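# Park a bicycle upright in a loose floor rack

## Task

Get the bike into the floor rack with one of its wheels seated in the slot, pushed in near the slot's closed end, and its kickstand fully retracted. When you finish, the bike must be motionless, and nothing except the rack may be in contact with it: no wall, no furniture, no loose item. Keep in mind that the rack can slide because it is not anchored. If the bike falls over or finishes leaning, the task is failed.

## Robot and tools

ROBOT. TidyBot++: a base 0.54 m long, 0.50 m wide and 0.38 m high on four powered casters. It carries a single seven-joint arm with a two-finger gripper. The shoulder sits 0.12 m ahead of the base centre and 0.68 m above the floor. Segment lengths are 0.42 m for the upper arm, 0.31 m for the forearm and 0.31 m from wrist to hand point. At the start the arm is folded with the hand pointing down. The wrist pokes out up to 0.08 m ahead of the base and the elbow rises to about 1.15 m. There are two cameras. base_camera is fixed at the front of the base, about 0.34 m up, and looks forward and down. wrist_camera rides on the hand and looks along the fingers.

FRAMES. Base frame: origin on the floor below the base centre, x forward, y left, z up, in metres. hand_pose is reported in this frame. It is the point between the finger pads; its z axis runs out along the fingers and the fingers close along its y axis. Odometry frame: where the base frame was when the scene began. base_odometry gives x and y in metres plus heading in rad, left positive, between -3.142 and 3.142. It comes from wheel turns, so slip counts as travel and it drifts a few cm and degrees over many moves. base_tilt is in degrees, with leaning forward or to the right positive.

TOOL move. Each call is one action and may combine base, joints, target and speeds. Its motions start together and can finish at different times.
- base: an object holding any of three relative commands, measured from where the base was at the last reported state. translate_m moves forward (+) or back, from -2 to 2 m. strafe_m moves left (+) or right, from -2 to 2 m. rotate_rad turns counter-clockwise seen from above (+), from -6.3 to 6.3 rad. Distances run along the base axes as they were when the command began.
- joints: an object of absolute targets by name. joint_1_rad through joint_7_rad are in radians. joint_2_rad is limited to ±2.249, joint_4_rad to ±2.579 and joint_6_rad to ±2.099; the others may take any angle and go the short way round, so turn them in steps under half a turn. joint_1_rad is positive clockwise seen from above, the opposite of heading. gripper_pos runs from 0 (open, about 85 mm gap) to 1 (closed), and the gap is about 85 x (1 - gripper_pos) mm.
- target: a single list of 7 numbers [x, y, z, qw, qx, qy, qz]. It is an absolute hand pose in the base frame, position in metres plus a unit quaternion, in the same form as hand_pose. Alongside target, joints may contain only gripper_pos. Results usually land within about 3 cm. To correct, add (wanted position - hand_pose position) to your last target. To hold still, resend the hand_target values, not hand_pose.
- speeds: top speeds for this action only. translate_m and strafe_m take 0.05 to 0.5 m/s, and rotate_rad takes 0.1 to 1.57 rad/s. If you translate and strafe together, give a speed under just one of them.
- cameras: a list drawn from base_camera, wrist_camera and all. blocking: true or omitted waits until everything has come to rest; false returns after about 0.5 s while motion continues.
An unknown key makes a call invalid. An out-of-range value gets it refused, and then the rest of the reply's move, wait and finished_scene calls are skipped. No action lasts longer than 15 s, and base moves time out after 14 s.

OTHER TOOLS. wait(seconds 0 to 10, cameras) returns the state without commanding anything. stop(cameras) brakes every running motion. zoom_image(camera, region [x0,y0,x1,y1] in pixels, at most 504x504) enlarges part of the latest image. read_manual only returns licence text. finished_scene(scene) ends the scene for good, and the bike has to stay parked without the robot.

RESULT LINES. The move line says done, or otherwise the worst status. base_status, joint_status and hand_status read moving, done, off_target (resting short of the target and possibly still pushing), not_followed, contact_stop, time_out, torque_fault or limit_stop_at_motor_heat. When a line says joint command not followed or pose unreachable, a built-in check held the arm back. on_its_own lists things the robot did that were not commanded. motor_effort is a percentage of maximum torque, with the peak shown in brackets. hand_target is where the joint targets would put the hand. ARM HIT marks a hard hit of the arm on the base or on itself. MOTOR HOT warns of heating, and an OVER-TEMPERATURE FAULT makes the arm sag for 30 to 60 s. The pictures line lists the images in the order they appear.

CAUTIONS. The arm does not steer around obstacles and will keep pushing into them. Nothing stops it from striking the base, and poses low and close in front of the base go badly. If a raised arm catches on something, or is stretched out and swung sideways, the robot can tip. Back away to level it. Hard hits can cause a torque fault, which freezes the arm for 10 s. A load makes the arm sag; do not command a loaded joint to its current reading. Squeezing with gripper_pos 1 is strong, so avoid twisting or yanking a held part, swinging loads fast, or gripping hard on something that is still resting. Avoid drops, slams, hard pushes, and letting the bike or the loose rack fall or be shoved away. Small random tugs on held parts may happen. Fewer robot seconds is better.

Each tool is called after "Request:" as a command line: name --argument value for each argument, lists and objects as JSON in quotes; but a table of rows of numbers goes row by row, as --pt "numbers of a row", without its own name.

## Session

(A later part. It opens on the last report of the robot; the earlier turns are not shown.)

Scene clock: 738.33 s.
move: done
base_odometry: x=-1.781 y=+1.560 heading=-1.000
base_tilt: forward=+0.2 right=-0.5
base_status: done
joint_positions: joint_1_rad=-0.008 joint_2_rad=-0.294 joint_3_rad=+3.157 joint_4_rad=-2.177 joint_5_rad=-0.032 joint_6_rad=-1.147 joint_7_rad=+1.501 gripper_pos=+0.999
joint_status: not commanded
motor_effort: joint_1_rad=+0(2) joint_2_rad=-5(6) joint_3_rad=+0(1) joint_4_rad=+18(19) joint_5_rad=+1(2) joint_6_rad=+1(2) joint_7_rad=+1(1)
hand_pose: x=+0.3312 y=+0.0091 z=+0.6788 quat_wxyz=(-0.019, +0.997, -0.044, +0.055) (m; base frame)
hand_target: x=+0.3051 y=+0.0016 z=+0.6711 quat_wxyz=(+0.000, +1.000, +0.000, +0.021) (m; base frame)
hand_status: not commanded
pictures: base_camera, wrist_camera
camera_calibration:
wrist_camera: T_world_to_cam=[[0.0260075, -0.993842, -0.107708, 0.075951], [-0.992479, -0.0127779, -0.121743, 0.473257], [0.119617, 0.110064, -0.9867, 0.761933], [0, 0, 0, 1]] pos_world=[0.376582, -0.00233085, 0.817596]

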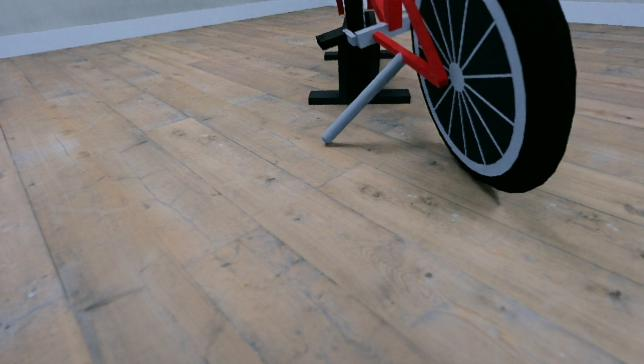

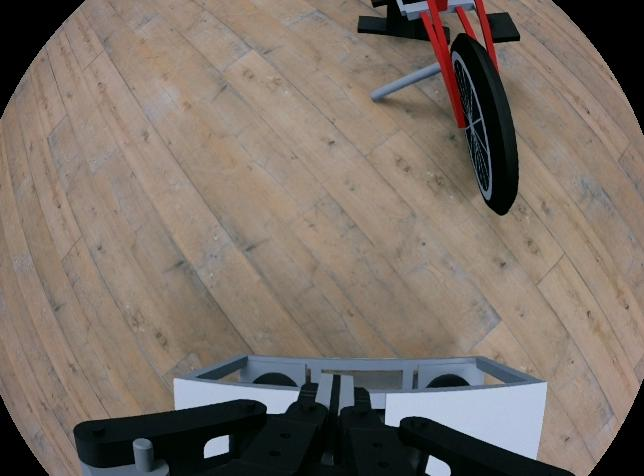

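Request:
move --base '{"translate_m": 0.2, "strafe_m": -0.27, "rotate_rad": 0.19}' --speeds '{"translate_m": 0.2}'

Scene clock: 745.87 s.
move: done
base_odometry: x=-1.900 y=+1.245 heading=-0.809
base_tilt: forward=+0.2 right=-0.5
base_status: done
joint_positions: joint_1_rad=-0.008 joint_2_rad=-0.295 joint_3_rad=+3.157 joint_4_rad=-2.177 joint_5_rad=-0.032 joint_6_rad=-1.147 joint_7_rad=+1.501 gripper_pos=+0.999
joint_status: not commanded
motor_effort: joint_1_rad=+1(2) joint_2_rad=-4(6) joint_3_rad=+0(2) joint_4_rad=+17(19) joint_5_rad=+0(2) joint_6_rad=+1(2) joint_7_rad=+1(1)
hand_pose: x=+0.3310 y=+0.0091 z=+0.6789 quat_wxyz=(-0.019, +0.997, -0.044, +0.055) (m; base frame)
hand_target: x=+0.3051 y=+0.0016 z=+0.6711 quat_wxyz=(+0.000, +1.000, +0.000, +0.021) (m; base frame)
hand_status: not commanded
pictures: base_camera, wrist_camera
camera_calibration:
wrist_camera: T_world_to_cam=[[0.0264581, -0.993863, -0.107406, 0.0756242], [-0.99245, -0.013243, -0.121935, 0.473256], [0.119764, 0.109822, -0.98671, 0.761986], [0, 0, 0, 1]] pos_world=[0.376423, -0.00225523, 0.817688]

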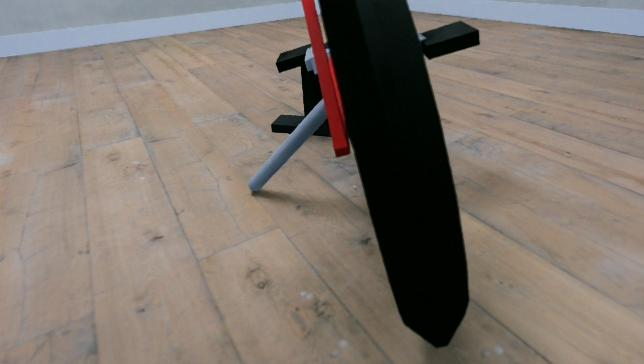

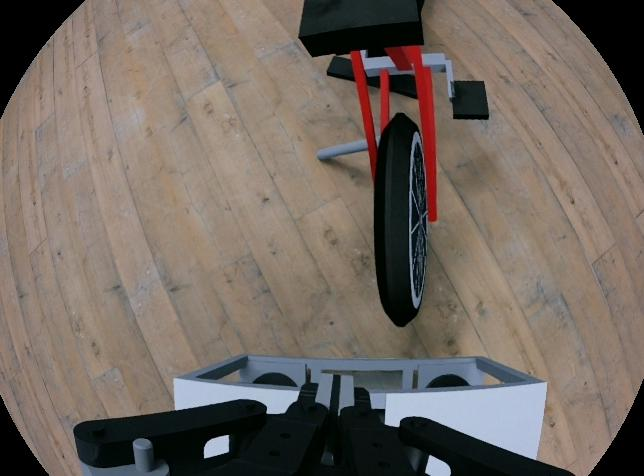

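Request:
move --base '{"translate_m": 0.04, "strafe_m": 0.13}' --speeds '{"translate_m": 0.1}'

Request:
zoom_image --camera "base_camera" --region '[230, 0, 560, 364]'

Scene clock: 751.03 s.
move: done
base_odometry: x=-1.778 y=+1.306 heading=-0.809
base_tilt: forward=+0.2 right=-0.5
base_status: done
joint_positions: joint_1_rad=-0.008 joint_2_rad=-0.295 joint_3_rad=+3.156 joint_4_rad=-2.177 joint_5_rad=-0.032 joint_6_rad=-1.147 joint_7_rad=+1.501 gripper_pos=+0.999
joint_status: not commanded
motor_effort: joint_1_rad=+1(2) joint_2_rad=-4(6) joint_3_rad=+0(1) joint_4_rad=+18(19) joint_5_rad=+0(1) joint_6_rad=+2(2) joint_7_rad=+1(1)
hand_pose: x=+0.3310 y=+0.0093 z=+0.6790 quat_wxyz=(-0.019, +0.997, -0.043, +0.055) (m; base frame)
hand_target: x=+0.3051 y=+0.0016 z=+0.6711 quat_wxyz=(+0.000, +1.000, +0.000, +0.021) (m; base frame)
hand_status: not commanded
pictures: base_camera, wrist_camera
camera_calibration:
wrist_camera: T_world_to_cam=[[0.0277761, -0.993886, -0.106861, 0.0750231], [-0.992403, -0.0146, -0.122161, 0.47333], [0.119854, 0.109443, -0.986741, 0.762024], [0, 0, 0, 1]] pos_world=[0.376319, -0.00192284, 0.81776]

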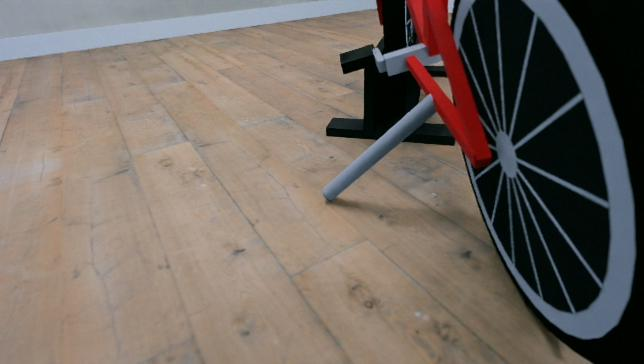

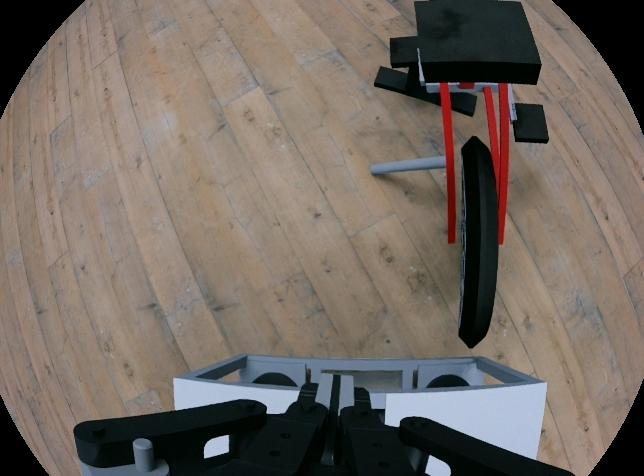

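Scaled by 1.385.

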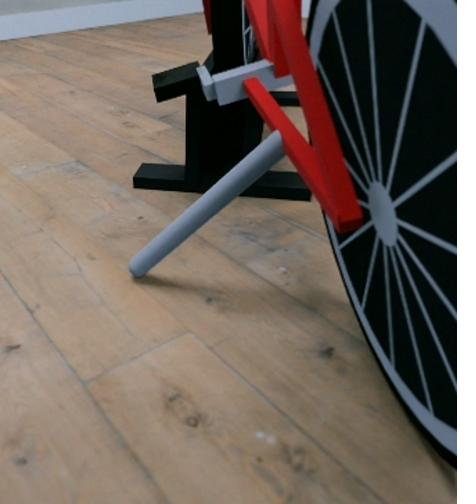

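Request:
move --target '[0.68, 0.08, 0.25, 0, 1, 0, 0]' --cameras '["base_camera"]'

Request:
move --target '[0.745, 0.06, 0.075, 0, 1, 0, 0]'

Scene clock: 756.03 s.
move: off_target
base_odometry: x=-1.778 y=+1.306 heading=-0.809
base_tilt: forward=+0.2 right=-0.5
base_status: not commanded
joint_positions: joint_1_rad=-0.143 joint_2_rad=+1.223 joint_3_rad=+3.156 joint_4_rad=-1.363 joint_5_rad=-0.032 joint_6_rad=-0.635 joint_7_rad=+1.501 gripper_pos=+0.999
joint_status: not commanded
motor_effort: joint_1_rad=+0(2) joint_2_rad=-41(44) joint_3_rad=-1(1) joint_4_rad=+9(18) joint_5_rad=+1(2) joint_6_rad=+0(2) joint_7_rad=+1(1)
hand_pose: x=+0.6501 y=+0.0753 z=+0.2474 quat_wxyz=(+0.002, +0.999, +0.021, -0.040) (m; base frame)
hand_target: x=+0.6800 y=+0.0800 z=+0.2500 quat_wxyz=(+0.000, +1.000, +0.000, +0.000) (m; base frame)
hand_status: off_target (0.030 m and 5.2 deg from the pose sent, 0.558 m and 8.3 deg at the start)
pictures: base_camera

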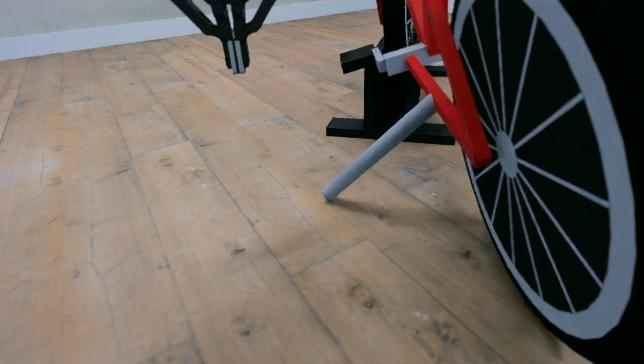

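Scene clock: 757.97 s.
move: off_target
base_odometry: x=-1.778 y=+1.306 heading=-0.809
base_tilt: forward=+0.2 right=-0.5
base_status: not commanded
joint_positions: joint_1_rad=-0.116 joint_2_rad=+1.724 joint_3_rad=+3.156 joint_4_rad=-0.694 joint_5_rad=-0.032 joint_6_rad=-0.688 joint_7_rad=+1.501 gripper_pos=+0.999
joint_status: not commanded
motor_effort: joint_1_rad=+0(1) joint_2_rad=-45(49) joint_3_rad=-1(1) joint_4_rad=+12(14) joint_5_rad=-1(2) joint_6_rad=+0(1) joint_7_rad=+1(1)
hand_pose: x=+0.7502 y=+0.0740 z=+0.0711 quat_wxyz=(-0.005, +1.000, +0.012, +0.018) (m; base frame)
hand_target: x=+0.7449 y=+0.0600 z=+0.0750 quat_wxyz=(+0.000, +1.000, +0.000, +0.000) (m; base frame)
hand_status: off_target (0.015 m and 2.6 deg from the pose sent, 0.197 m and 5.2 deg at the start)
pictures: base_camera, wrist_camera
camera_calibration:
wrist_camera: T_world_to_cam=[[0.130709, -0.987974, -0.0825956, -0.0166614], [-0.990791, -0.127203, -0.0463958, 0.817855], [0.0353314, 0.0878994, -0.995503, 0.170528], [0, 0, 0, 1]] pos_world=[0.806476, 0.0725835, 0.20633]

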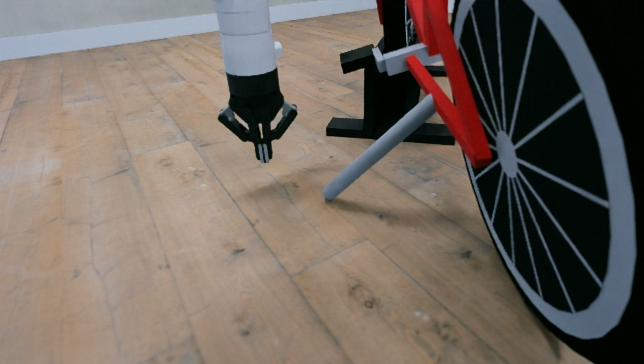

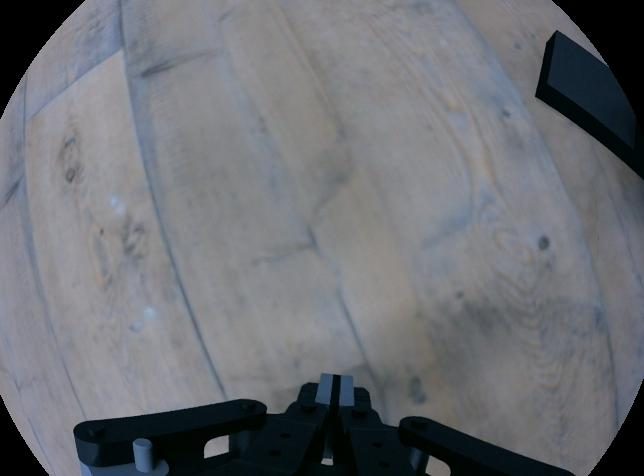

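Request:
move --target '[0.735, -0.065, 0.055, 0, 1, 0, 0]'

Request:
zoom_image --camera "base_camera" --region '[230, 60, 480, 260]'

Scene clock: 760.37 s.
move: off_target
base_odometry: x=-1.778 y=+1.306 heading=-0.809
base_tilt: forward=+0.2 right=-0.5
base_status: not commanded
joint_positions: joint_1_rad=+0.087 joint_2_rad=+1.756 joint_3_rad=+3.157 joint_4_rad=-0.687 joint_5_rad=-0.032 joint_6_rad=-0.688 joint_7_rad=+1.622 gripper_pos=+0.999
joint_status: not commanded
motor_effort: joint_1_rad=+2(6) joint_2_rad=-46(47) joint_3_rad=+0(3) joint_4_rad=+11(13) joint_5_rad=+1(2) joint_6_rad=+0(1) joint_7_rad=+1(1)
hand_pose: x=+0.7354 y=-0.0537 z=+0.0519 quat_wxyz=(-0.002, +1.000, -0.029, +0.005) (m; base frame)
hand_target: x=+0.7350 y=-0.0650 z=+0.0550 quat_wxyz=(+0.000, +1.000, +0.000, +0.000) (m; base frame)
hand_status: off_target (0.012 m and 3.3 deg from the pose sent, 0.141 m and 2.6 deg at the start)
pictures: base_camera, wrist_camera
camera_calibration:
wrist_camera: T_world_to_cam=[[0.047472, -0.995631, -0.0804089, -0.0818348], [-0.998733, -0.0459674, -0.0204612, 0.794861], [0.0166756, 0.0812784, -0.996552, 0.176564], [0, 0, 0, 1]] pos_world=[0.794794, -0.0592905, 0.185639]

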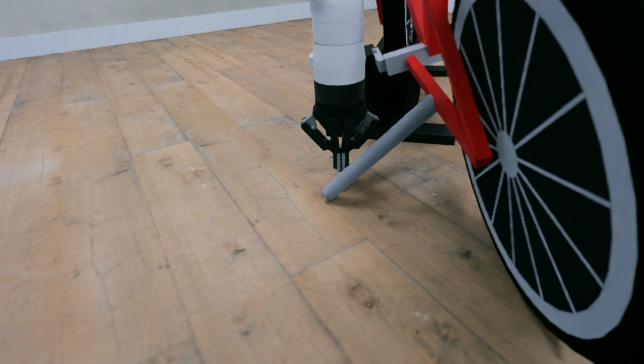

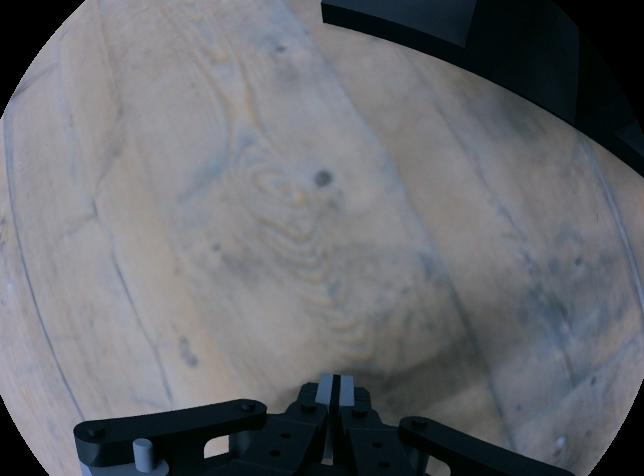

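Scaled by 2.016.

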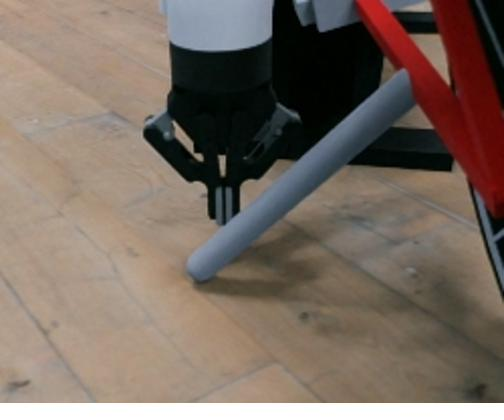

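Request:
move --target '[0.650, -0.065, 0.050, 0, 1, 0, 0]'

Request:
zoom_image --camera "base_camera" --region '[230, 60, 480, 260]'

Scene clock: 762.40 s.
move: off_target
base_odometry: x=-1.778 y=+1.306 heading=-0.809
base_tilt: forward=+0.2 right=-0.6
base_status: not commanded
joint_positions: joint_1_rad=+0.087 joint_2_rad=+1.652 joint_3_rad=+3.147 joint_4_rad=-1.088 joint_5_rad=-0.021 joint_6_rad=-0.407 joint_7_rad=+1.622 gripper_pos=+0.999
joint_status: not commanded
motor_effort: joint_1_rad=+8(9) joint_2_rad=-41(46) joint_3_rad=+1(2) joint_4_rad=+4(12) joint_5_rad=+0(2) joint_6_rad=-4(7) joint_7_rad=+1(1)
hand_pose: x=+0.6577 y=-0.0467 z=+0.0468 quat_wxyz=(-0.001, +1.000, -0.028, -0.002) (m; base frame)
hand_target: x=+0.6500 y=-0.0650 z=+0.0500 quat_wxyz=(+0.000, +1.000, +0.000, +0.000) (m; base frame)
hand_status: off_target (0.020 m and 3.2 deg from the pose sent, 0.086 m and 3.3 deg at the start)
pictures: base_camera, wrist_camera
camera_calibration:
wrist_camera: T_world_to_cam=[[0.0483191, -0.995641, -0.0797824, -0.0721995], [-0.998831, -0.0480617, -0.00514387, 0.716732], [0.00128696, 0.0799377, -0.996799, 0.182285], [0, 0, 0, 1]] pos_world=[0.719149, -0.0520088, 0.179628]

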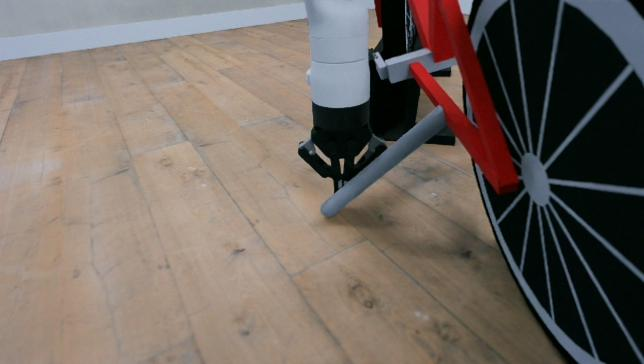

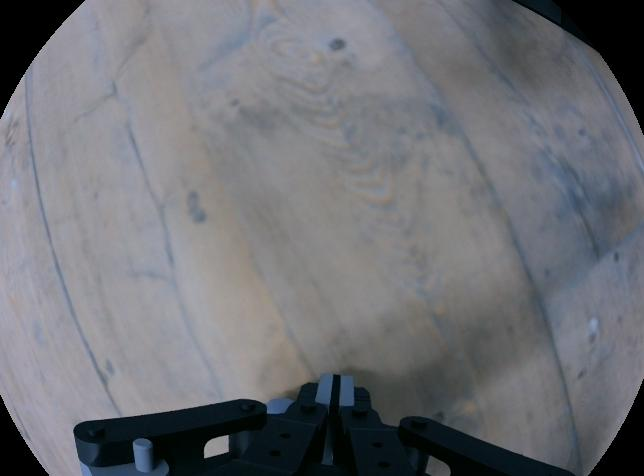

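Scaled by 2.016.

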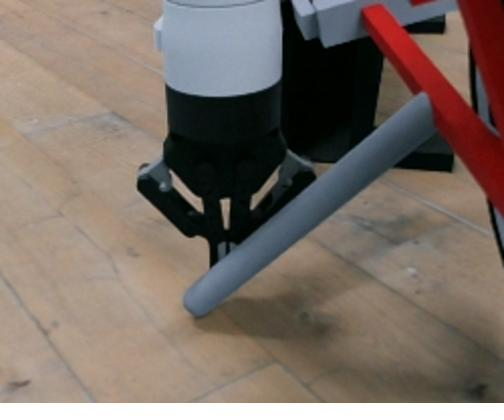

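Request:
move --target '[0.580, -0.085, 0.055, 0, 1, 0, 0]'

Request:
zoom_image --camera "base_camera" --region '[230, 60, 480, 260]'

Scene clock: 764.40 s.
move: off_target
base_odometry: x=-1.778 y=+1.306 heading=-0.809
base_tilt: forward=+0.2 right=-0.5
base_status: not commanded
joint_positions: joint_1_rad=+0.127 joint_2_rad=+1.565 joint_3_rad=+3.124 joint_4_rad=-1.322 joint_5_rad=+0.031 joint_6_rad=-0.151 joint_7_rad=+1.622 gripper_pos=+0.999
joint_status: not commanded
motor_effort: joint_1_rad=+10(11) joint_2_rad=-33(41) joint_3_rad=+4(5) joint_4_rad=-7(7) joint_5_rad=+1(2) joint_6_rad=-9(9) joint_7_rad=+1(1)
hand_pose: x=+0.6484 y=-0.0570 z=+0.0708 quat_wxyz=(-0.001, +0.998, -0.023, +0.052) (m; base frame)
hand_target: x=+0.5800 y=-0.0850 z=+0.0550 quat_wxyz=(+0.000, +1.000, +0.000, +0.000) (m; base frame)
hand_status: off_target (0.076 m and 6.6 deg from the pose sent, 0.087 m and 3.2 deg at the start)
pictures: base_camera, wrist_camera
camera_calibration:
wrist_camera: T_world_to_cam=[[0.0651691, -0.995441, -0.0696405, -0.0916994], [-0.991866, -0.0569719, -0.113825, 0.709742], [0.109338, 0.0764919, -0.991057, 0.136416], [0, 0, 0, 1]] pos_world=[0.69503, -0.0612807, 0.209596]

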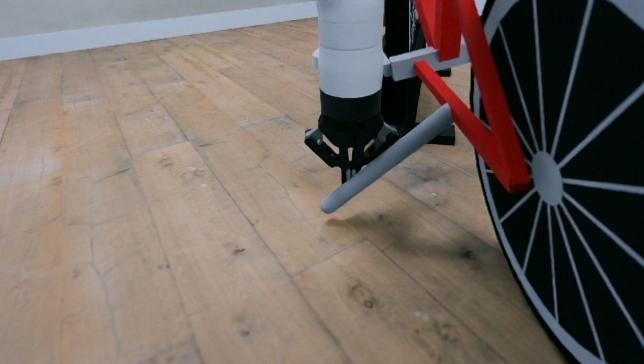

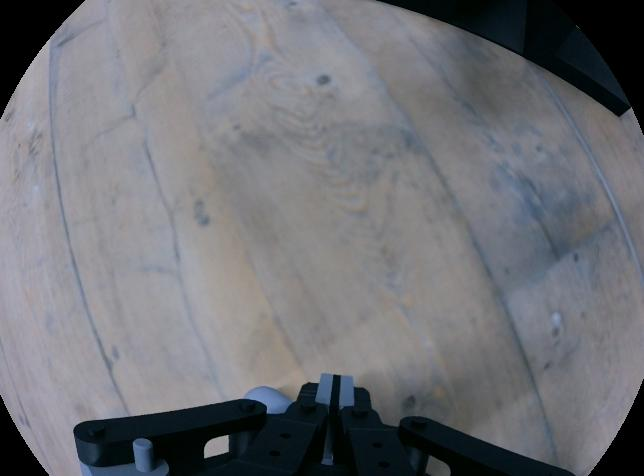

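Scaled by 2.016.

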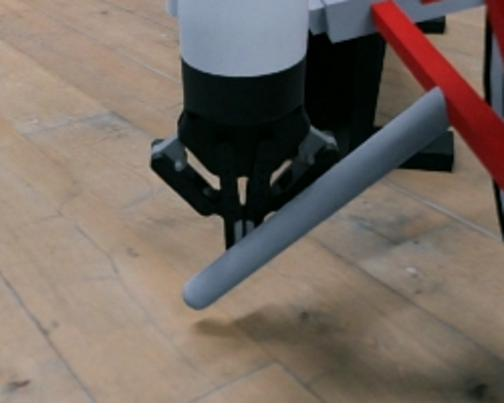

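Request:
zoom_image --camera "base_camera" --region '[280, 0, 644, 364]'

Scaled by 1.385.

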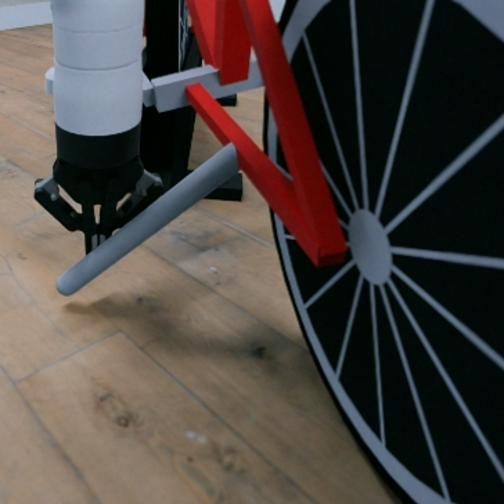

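Request:
move --target '[0.520, -0.105, 0.050, 0, 1, 0, 0]'

Request:
zoom_image --camera "base_camera" --region '[280, 0, 644, 364]'

Scene clock: 767.53 s.
move: off_target
base_odometry: x=-1.778 y=+1.306 heading=-0.809
base_tilt: forward=+0.2 right=-0.6
base_status: not commanded
joint_positions: joint_1_rad=+0.158 joint_2_rad=+1.528 joint_3_rad=+3.112 joint_4_rad=-1.464 joint_5_rad=+0.094 joint_6_rad=+0.049 joint_7_rad=+1.631 gripper_pos=+0.999
joint_status: not commanded
motor_effort: joint_1_rad=+16(16) joint_2_rad=-24(33) joint_3_rad=+7(8) joint_4_rad=-14(14) joint_5_rad=+0(2) joint_6_rad=-11(12) joint_7_rad=+1(1)
hand_pose: x=+0.6446 y=-0.0627 z=+0.0846 quat_wxyz=(-0.001, +0.995, -0.003, +0.101) (m; base frame)
hand_target: x=+0.5200 y=-0.1050 z=+0.0500 quat_wxyz=(+0.000, +1.000, +0.000, +0.000) (m; base frame)
hand_status: off_target (0.136 m and 11.6 deg from the pose sent, 0.139 m and 6.6 deg at the start)
pictures: base_camera, wrist_camera
camera_calibration:
wrist_camera: T_world_to_cam=[[0.112055, -0.992054, -0.0572004, -0.12718], [-0.972943, -0.097828, -0.209314, 0.70059], [0.202055, 0.0791074, -0.976174, 0.0900262], [0, 0, 0, 1]] pos_world=[0.677695, -0.0647535, 0.22725]

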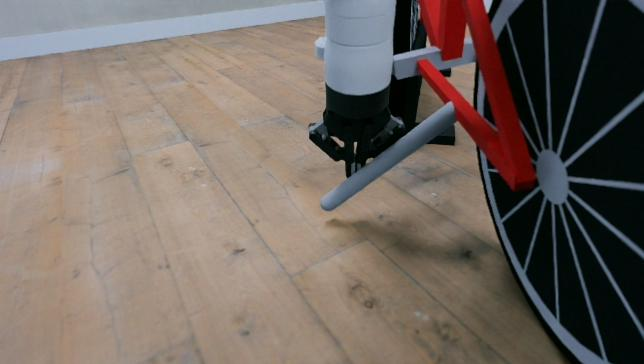

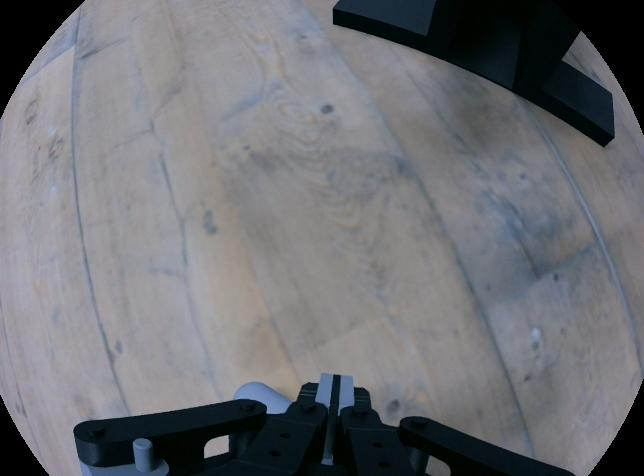

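Scaled by 1.385.

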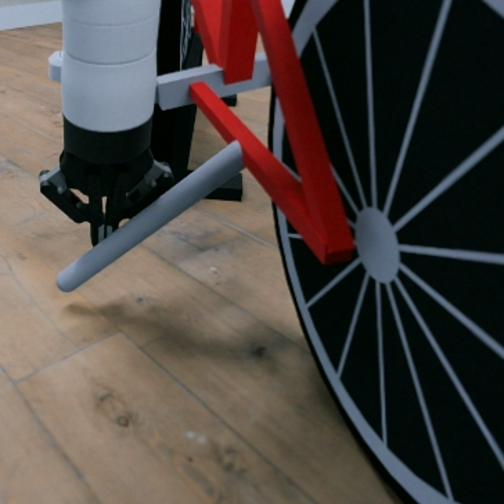

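Request:
wait --seconds 1.5 --cameras '["base_camera"]'

Request:
zoom_image --camera "base_camera" --region '[280, 0, 644, 364]'

Scene clock: 770.30 s.
base_odometry: x=-1.778 y=+1.306 heading=-0.809
base_tilt: forward=+0.2 right=-0.5
base_status: not commanded
joint_positions: joint_1_rad=+0.158 joint_2_rad=+1.528 joint_3_rad=+3.112 joint_4_rad=-1.465 joint_5_rad=+0.094 joint_6_rad=+0.051 joint_7_rad=+1.631 gripper_pos=+0.999
joint_status: not commanded
motor_effort: joint_1_rad=+16(16) joint_2_rad=-25(33) joint_3_rad=+8(8) joint_4_rad=-13(14) joint_5_rad=+1(2) joint_6_rad=-11(12) joint_7_rad=+1(1)
hand_pose: x=+0.6446 y=-0.0627 z=+0.0847 quat_wxyz=(-0.001, +0.995, -0.002, +0.101) (m; base frame)
hand_target: x=+0.5200 y=-0.1050 z=+0.0500 quat_wxyz=(+0.000, +1.000, +0.000, +0.000) (m; base frame)
hand_status: off_target (0.136 m and 11.6 deg from the pose sent, 0.139 m and 6.6 deg at the start)
wait: 1.50 s; at rest from the start
pictures: base_camera

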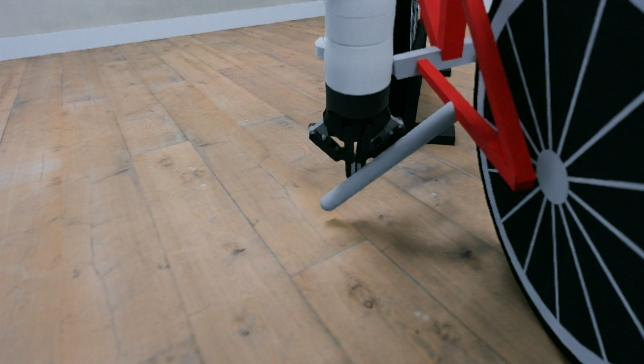

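Scaled by 1.385.

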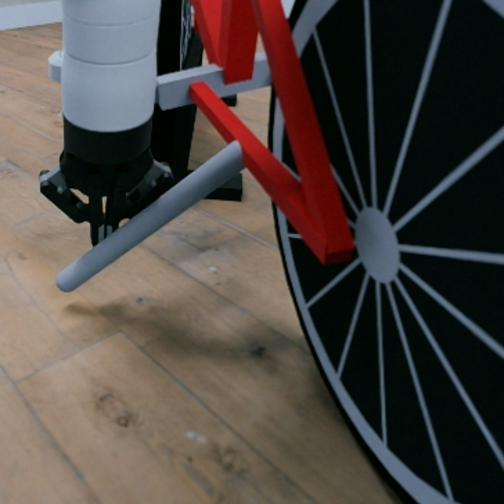

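Request:
move --target '[0.665, -0.055, 0.080, 0, 1, 0, 0]' --cameras '["base_camera"]'

Request:
move --target '[0.680, 0.070, 0.080, 0, 1, 0, 0]' --cameras '["base_camera"]'

Request:
zoom_image --camera "base_camera" --region '[280, 0, 644, 364]'

Scene clock: 773.27 s.
move: off_target
base_odometry: x=-1.778 y=+1.306 heading=-0.809
base_tilt: forward=+0.2 right=-0.5
base_status: not commanded
joint_positions: joint_1_rad=+0.073 joint_2_rad=+1.595 joint_3_rad=+3.121 joint_4_rad=-1.167 joint_5_rad=+0.044 joint_6_rad=-0.362 joint_7_rad=+1.631 gripper_pos=+0.999
joint_status: not commanded
motor_effort: joint_1_rad=+6(16) joint_2_rad=-44(46) joint_3_rad=+1(8) joint_4_rad=+8(14) joint_5_rad=+1(2) joint_6_rad=+0(12) joint_7_rad=+1(1)
hand_pose: x=+0.6613 y=-0.0307 z=+0.0689 quat_wxyz=(-0.002, +1.000, +0.014, +0.010) (m; base frame)
hand_target: x=+0.6650 y=-0.0550 z=+0.0800 quat_wxyz=(+0.000, +1.000, +0.000, +0.000) (m; base frame)
hand_status: off_target (0.027 m and 1.9 deg from the pose sent, 0.022 m and 11.6 deg at the start)
pictures: base_camera

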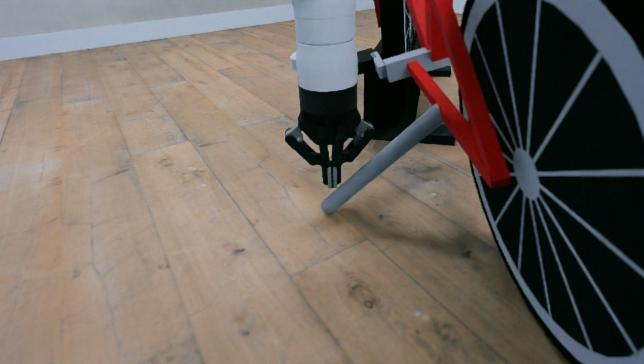

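Scene clock: 774.80 s.
move: off_target
base_odometry: x=-1.778 y=+1.306 heading=-0.809
base_tilt: forward=+0.2 right=-0.5
base_status: not commanded
joint_positions: joint_1_rad=-0.136 joint_2_rad=+1.595 joint_3_rad=+3.151 joint_4_rad=-1.084 joint_5_rad=-0.017 joint_6_rad=-0.421 joint_7_rad=+1.553 gripper_pos=+0.999
joint_status: not commanded
motor_effort: joint_1_rad=+1(6) joint_2_rad=-42(45) joint_3_rad=-1(3) joint_4_rad=+8(9) joint_5_rad=+1(2) joint_6_rad=+0(1) joint_7_rad=+1(1)
hand_pose: x=+0.6880 y=+0.0758 z=+0.0793 quat_wxyz=(+0.000, +0.998, +0.052, +0.021) (m; base frame)
hand_target: x=+0.6800 y=+0.0700 z=+0.0800 quat_wxyz=(+0.000, +1.000, +0.000, +0.000) (m; base frame)
hand_status: off_target (0.010 m and 6.4 deg from the pose sent, 0.103 m and 1.9 deg at the start)
pictures: base_camera

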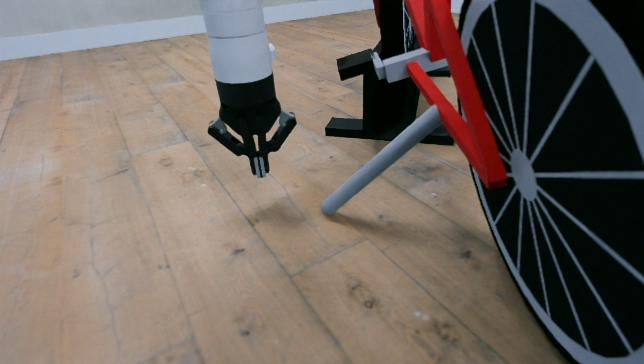

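Scaled by 1.385.

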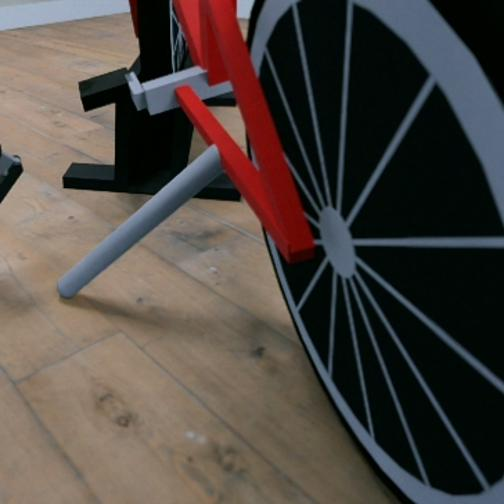

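Request:
move --target '[0.580, 0.050, 0.060, 0, 1, 0, 0]' --cameras '[]'

Request:
move --target '[0.585, -0.060, 0.045, 0, 1, 0, 0]' --cameras '["base_camera"]'

Request:
move --target '[0.700, -0.070, 0.045, 0, 1, 0, 0]' --cameras '["base_camera"]'

Request:
zoom_image --camera "base_camera" --region '[280, 0, 644, 364]'

Scene clock: 777.47 s.
move: off_target
base_odometry: x=-1.778 y=+1.306 heading=-0.809
base_tilt: forward=+0.2 right=-0.5
base_status: not commanded
joint_positions: joint_1_rad=-0.122 joint_2_rad=+1.589 joint_3_rad=+3.151 joint_4_rad=-1.415 joint_5_rad=-0.017 joint_6_rad=-0.195 joint_7_rad=+1.553 gripper_pos=+0.999
joint_status: not commanded
motor_effort: joint_1_rad=+0(1) joint_2_rad=-38(43) joint_3_rad=+0(1) joint_4_rad=+2(8) joint_5_rad=+0(2) joint_6_rad=+0(1) joint_7_rad=+1(1)
hand_pose: x=+0.5619 y=+0.0507 z=+0.0518 quat_wxyz=(+0.005, +0.999, +0.044, -0.029) (m; base frame)
hand_target: x=+0.5800 y=+0.0500 z=+0.0600 quat_wxyz=(+0.000, +1.000, +0.000, +0.000) (m; base frame)
hand_status: off_target (0.020 m and 6.0 deg from the pose sent, 0.113 m and 6.4 deg at the start)
pictures: none
No camera images: "cameras" was empty.

Scene clock: 778.87 s.
move: off_target
base_odometry: x=-1.778 y=+1.306 heading=-0.809
base_tilt: forward=+0.2 right=-0.5
base_status: not commanded
joint_positions: joint_1_rad=+0.109 joint_2_rad=+1.608 joint_3_rad=+3.143 joint_4_rad=-1.401 joint_5_rad=+0.013 joint_6_rad=-0.195 joint_7_rad=+1.593 gripper_pos=+0.999
joint_status: not commanded
motor_effort: joint_1_rad=+5(6) joint_2_rad=-38(40) joint_3_rad=+1(3) joint_4_rad=+5(5) joint_5_rad=+0(2) joint_6_rad=-1(1) joint_7_rad=+1(1)
hand_pose: x=+0.5586 y=-0.0485 z=+0.0438 quat_wxyz=(+0.000, +0.999, -0.037, -0.032) (m; base frame)
hand_target: x=+0.5850 y=-0.0600 z=+0.0450 quat_wxyz=(+0.000, +1.000, +0.000, +0.000) (m; base frame)
hand_status: off_target (0.029 m and 5.6 deg from the pose sent, 0.113 m and 6.0 deg at the start)
pictures: base_camera

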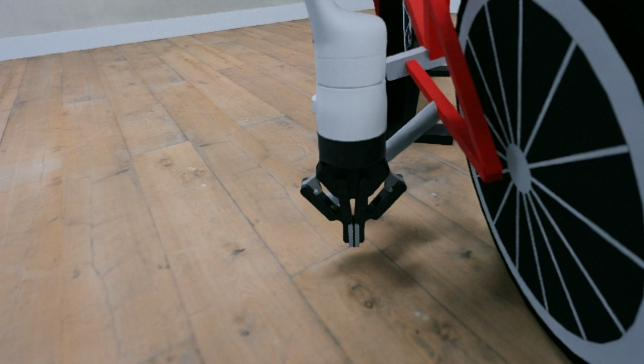

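Scene clock: 780.60 s.
move: off_target
base_odometry: x=-1.778 y=+1.306 heading=-0.809
base_tilt: forward=+0.2 right=-0.5
base_status: not commanded
joint_positions: joint_1_rad=+0.110 joint_2_rad=+1.734 joint_3_rad=+3.143 joint_4_rad=-0.923 joint_5_rad=+0.012 joint_6_rad=-0.554 joint_7_rad=+1.626 gripper_pos=+0.999
joint_status: not commanded
motor_effort: joint_1_rad=+3(7) joint_2_rad=-46(47) joint_3_rad=+1(2) joint_4_rad=+17(17) joint_5_rad=+2(3) joint_6_rad=+6(7) joint_7_rad=+2(2)
hand_pose: x=+0.6558 y=-0.0611 z=+0.0248 quat_wxyz=(+0.001, +0.999, -0.022, -0.035) (m; base frame)
hand_target: x=+0.7000 y=-0.0700 z=+0.0450 quat_wxyz=(+0.000, +1.000, +0.000, +0.000) (m; base frame)
hand_status: off_target (0.049 m and 4.7 deg from the pose sent, 0.143 m and 5.6 deg at the start)
pictures: base_camera

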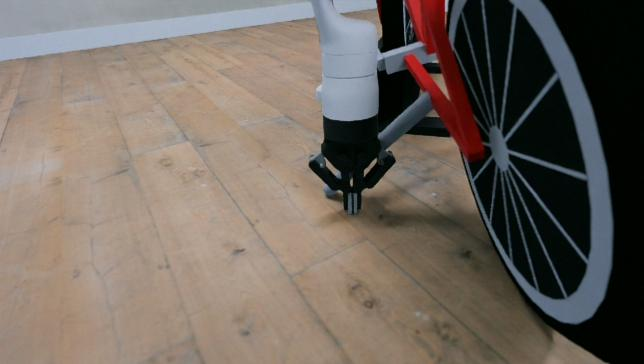

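Scaled by 1.385.

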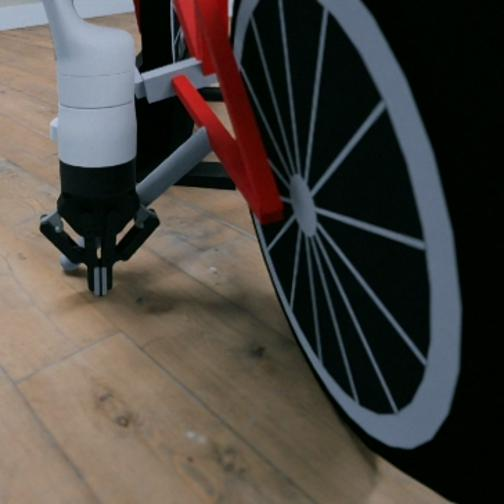

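Request:
move --target '[0.600, 0.060, 0.070, 0, 1, 0, 0]' --cameras '[]'

Request:
move --target '[0.740, 0.070, 0.070, 0, 1, 0, 0]' --base '{"translate_m": 0.03}' --speeds '{"translate_m": 0.1}' --cameras '[]'

Request:
move --target '[0.740, -0.050, 0.040, 0, 1, 0, 0]' --cameras '["base_camera"]'

Request:
zoom_image --camera "base_camera" --region '[280, 0, 644, 364]'

Scene clock: 785.10 s.
move: off_target
base_odometry: x=-1.778 y=+1.306 heading=-0.809
base_tilt: forward=+0.2 right=-0.5
base_status: not commanded
joint_positions: joint_1_rad=-0.119 joint_2_rad=+1.574 joint_3_rad=+3.148 joint_4_rad=-1.364 joint_5_rad=-0.023 joint_6_rad=-0.263 joint_7_rad=+1.571 gripper_pos=+0.999
joint_status: not commanded
motor_effort: joint_1_rad=+0(4) joint_2_rad=-38(47) joint_3_rad=+0(3) joint_4_rad=+4(17) joint_5_rad=+0(3) joint_6_rad=-1(7) joint_7_rad=+1(2)
hand_pose: x=+0.5817 y=+0.0543 z=+0.0617 quat_wxyz=(+0.002, +0.998, +0.049, -0.030) (m; base frame)
hand_target: x=+0.6000 y=+0.0600 z=+0.0700 quat_wxyz=(+0.000, +1.000, +0.000, +0.000) (m; base frame)
hand_status: off_target (0.021 m and 6.5 deg from the pose sent, 0.141 m and 4.7 deg at the start)
pictures: none
No camera images: "cameras" was empty.

Scene clock: 787.33 s.
move: off_target
base_odometry: x=-1.757 y=+1.284 heading=-0.809
base_tilt: forward=+0.2 right=-0.5
base_status: done
joint_positions: joint_1_rad=-0.119 joint_2_rad=+1.720 joint_3_rad=+3.153 joint_4_rad=-0.703 joint_5_rad=-0.023 joint_6_rad=-0.671 joint_7_rad=+1.552 gripper_pos=+0.999
joint_status: not commanded
motor_effort: joint_1_rad=-1(2) joint_2_rad=-45(46) joint_3_rad=+0(1) joint_4_rad=+11(13) joint_5_rad=+1(2) joint_6_rad=+1(1) joint_7_rad=+1(1)
hand_pose: x=+0.7522 y=+0.0754 z=+0.0716 quat_wxyz=(-0.003, +0.999, +0.042, +0.024) (m; base frame)
hand_target: x=+0.7400 y=+0.0700 z=+0.0700 quat_wxyz=(+0.000, +1.000, +0.000, +0.000) (m; base frame)
hand_status: off_target (0.013 m and 5.6 deg from the pose sent, 0.159 m and 6.5 deg at the start)
pictures: none
No camera images: "cameras" was empty.

Scene clock: 788.87 s.
move: off_target
base_odometry: x=-1.757 y=+1.284 heading=-0.809
base_tilt: forward=+0.2 right=-0.5
base_status: not commanded
joint_positions: joint_1_rad=+0.076 joint_2_rad=+1.810 joint_3_rad=+3.158 joint_4_rad=-0.596 joint_5_rad=-0.023 joint_6_rad=-0.694 joint_7_rad=+1.605 gripper_pos=+0.999
joint_status: not commanded
motor_effort: joint_1_rad=+0(5) joint_2_rad=-45(47) joint_3_rad=+0(2) joint_4_rad=+13(13) joint_5_rad=+1(2) joint_6_rad=+0(1) joint_7_rad=+1(1)
hand_pose: x=+0.7494 y=-0.0500 z=+0.0378 quat_wxyz=(+0.002, +0.999, -0.028, +0.020) (m; base frame)
hand_target: x=+0.7400 y=-0.0500 z=+0.0400 quat_wxyz=(+0.000, +1.000, +0.000, +0.000) (m; base frame)
hand_status: off_target (0.010 m and 3.9 deg from the pose sent, 0.130 m and 5.6 deg at the start)
pictures: base_camera

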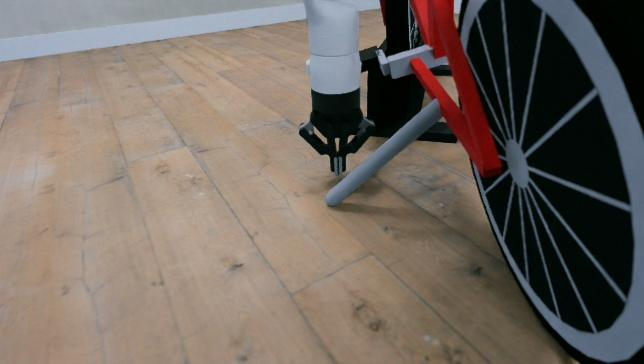

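Scaled by 1.385.

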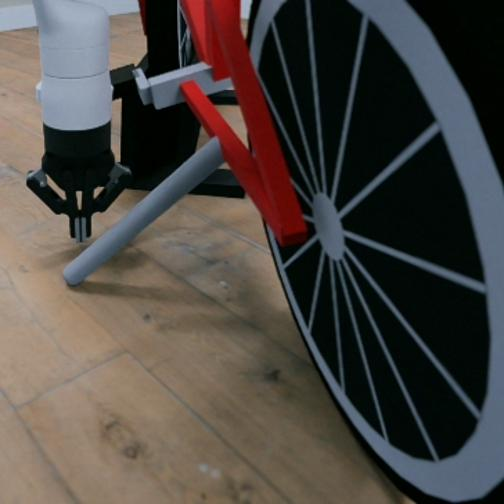

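Request:
move --target '[0.600, -0.045, 0.025, 0, 1, 0, 0]' --cameras '["base_camera"]'

Request:
move --target '[0.450, -0.045, 0.020, 0, 1, 0, 0]' --cameras '["base_camera"]'

Request:
zoom_image --camera "base_camera" --region '[280, 0, 644, 364]'

Scene clock: 791.63 s.
move: off_target
base_odometry: x=-1.757 y=+1.285 heading=-0.809
base_tilt: forward=+0.2 right=-0.6
base_status: not commanded
joint_positions: joint_1_rad=+0.072 joint_2_rad=+1.635 joint_3_rad=+3.156 joint_4_rad=-1.211 joint_5_rad=-0.007 joint_6_rad=-0.207 joint_7_rad=+1.605 gripper_pos=+0.999
joint_status: not commanded
motor_effort: joint_1_rad=+4(9) joint_2_rad=-33(46) joint_3_rad=-2(2) joint_4_rad=-4(13) joint_5_rad=+0(2) joint_6_rad=-7(10) joint_7_rad=+1(1)
hand_pose: x=+0.6561 y=-0.0460 z=+0.0439 quat_wxyz=(+0.009, +0.999, -0.022, +0.044) (m; base frame)
hand_target: x=+0.6000 y=-0.0450 z=+0.0250 quat_wxyz=(+0.000, +1.000, +0.000, +0.000) (m; base frame)
hand_status: off_target (0.059 m and 5.7 deg from the pose sent, 0.150 m and 3.9 deg at the start)
pictures: base_camera

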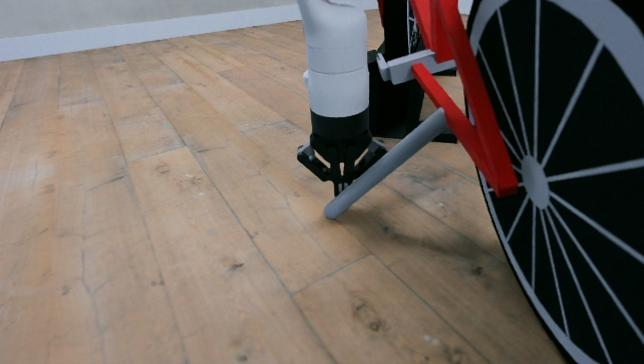

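Scene clock: 793.40 s.
move: off_target
base_odometry: x=-1.757 y=+1.284 heading=-0.809
base_tilt: forward=+0.2 right=-0.6
base_status: not commanded
joint_positions: joint_1_rad=+0.080 joint_2_rad=+1.583 joint_3_rad=+3.142 joint_4_rad=-1.631 joint_5_rad=+0.044 joint_6_rad=+0.304 joint_7_rad=+1.605 gripper_pos=+0.999
joint_status: not commanded
motor_effort: joint_1_rad=+5(10) joint_2_rad=-17(34) joint_3_rad=+6(8) joint_4_rad=-15(21) joint_5_rad=-1(2) joint_6_rad=-11(15) joint_7_rad=+1(1)
hand_pose: x=+0.5875 y=-0.0320 z=+0.0601 quat_wxyz=(+0.003, +0.993, -0.001, +0.116) (m; base frame)
hand_target: x=+0.4500 y=-0.0450 z=+0.0200 quat_wxyz=(+0.000, +1.000, +0.000, +0.000) (m; base frame)
hand_status: off_target (0.144 m and 13.3 deg from the pose sent, 0.207 m and 5.7 deg at the start)
pictures: base_camera

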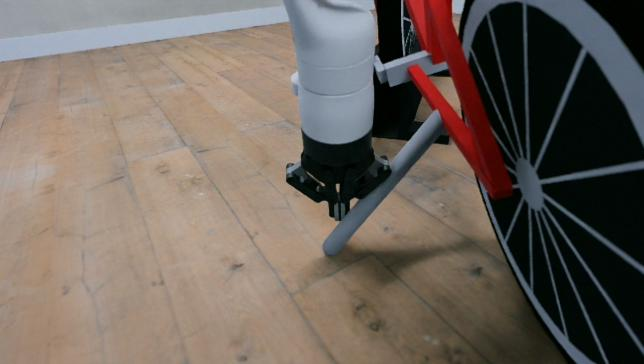

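Scaled by 1.385.

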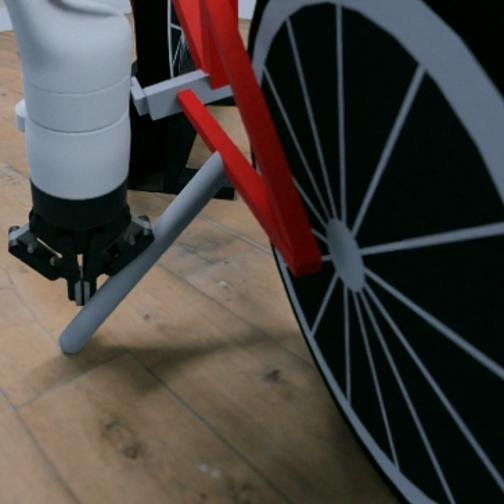

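Request:
move --target '[0.380, -0.050, 0.040, 0, 1, 0, 0]' --cameras '["base_camera"]'

Request:
zoom_image --camera "base_camera" --region '[280, 0, 644, 364]'

Scene clock: 795.43 s.
move: off_target
base_odometry: x=-1.757 y=+1.285 heading=-0.809
base_tilt: forward=+0.2 right=-0.5
base_status: not commanded
joint_positions: joint_1_rad=+0.085 joint_2_rad=+1.684 joint_3_rad=+3.112 joint_4_rad=-1.919 joint_5_rad=+0.062 joint_6_rad=+0.452 joint_7_rad=+1.605 gripper_pos=+0.999
joint_status: not commanded
motor_effort: joint_1_rad=+12(18) joint_2_rad=-26(28) joint_3_rad=+12(19) joint_4_rad=-10(16) joint_5_rad=-2(4) joint_6_rad=-1(11) joint_7_rad=+1(1)
hand_pose: x=+0.3959 y=+0.0045 z=+0.0426 quat_wxyz=(-0.029, +1.000, +0.001, -0.002) (m; base frame)
hand_target: x=+0.3800 y=-0.0500 z=+0.0400 quat_wxyz=(+0.000, +1.000, +0.000, +0.000) (m; base frame)
hand_status: off_target (0.057 m and 3.3 deg from the pose sent, 0.209 m and 13.3 deg at the start)
pictures: base_camera

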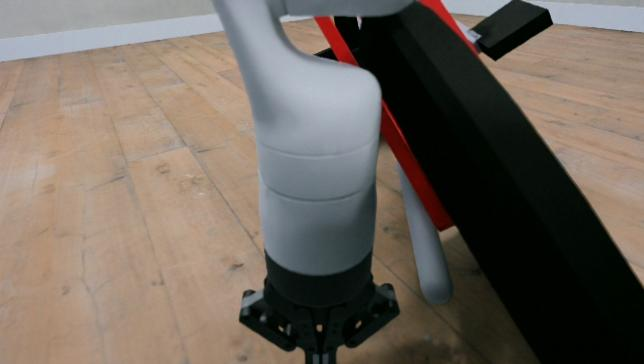

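Scaled by 1.385.

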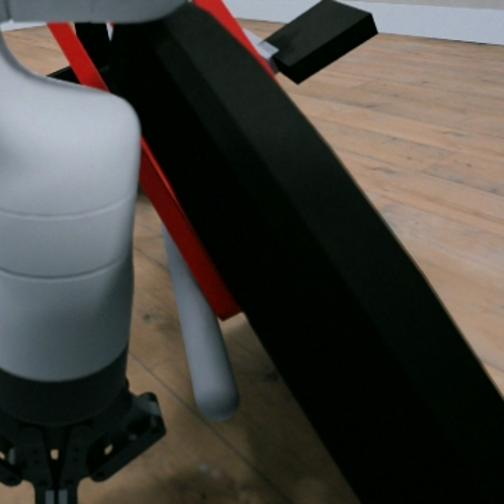

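Request:
move

Scene clock: 796.00 s.
base_odometry: x=-1.757 y=+1.285 heading=-0.809
base_tilt: forward=+0.2 right=-0.5
base_status: not commanded
joint_positions: joint_1_rad=+0.085 joint_2_rad=+1.684 joint_3_rad=+3.112 joint_4_rad=-1.919 joint_5_rad=+0.062 joint_6_rad=+0.453 joint_7_rad=+1.605 gripper_pos=+0.999
joint_status: not commanded
motor_effort: joint_1_rad=+11(18) joint_2_rad=-26(28) joint_3_rad=+13(19) joint_4_rad=-9(16) joint_5_rad=-1(4) joint_6_rad=-1(11) joint_7_rad=+1(1)
hand_pose: x=+0.3962 y=+0.0045 z=+0.0426 quat_wxyz=(-0.029, +1.000, +0.001, -0.002) (m; base frame)
hand_target: x=+0.3800 y=-0.0500 z=+0.0400 quat_wxyz=(+0.000, +1.000, +0.000, +0.000) (m; base frame)
hand_status: off_target (0.057 m and 3.3 deg from the pose sent, 0.209 m and 13.3 deg at the start)
pictures: base_camera, wrist_camera
camera_calibration:
wrist_camera: T_world_to_cam=[[0.10503, -0.985418, -0.133868, -0.0291103], [-0.994467, -0.104347, -0.012129, 0.456762], [-0.00201654, 0.134401, -0.990925, 0.175168], [0, 0, 0, 1]] pos_world=[0.457645, -0.00456706, 0.175222]

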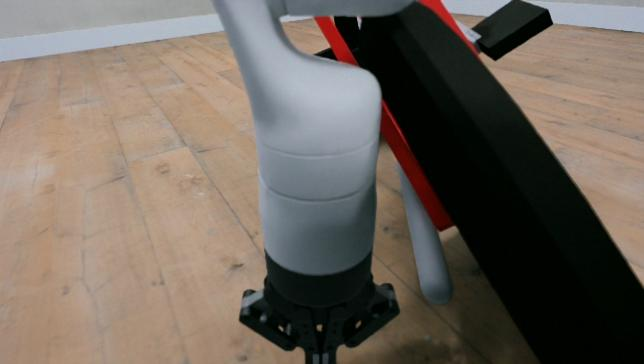

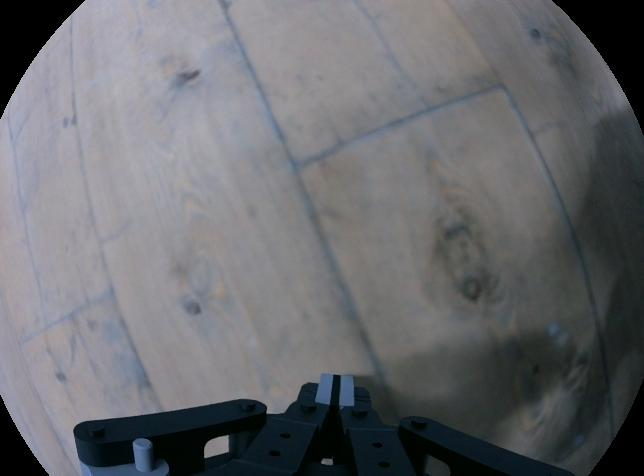

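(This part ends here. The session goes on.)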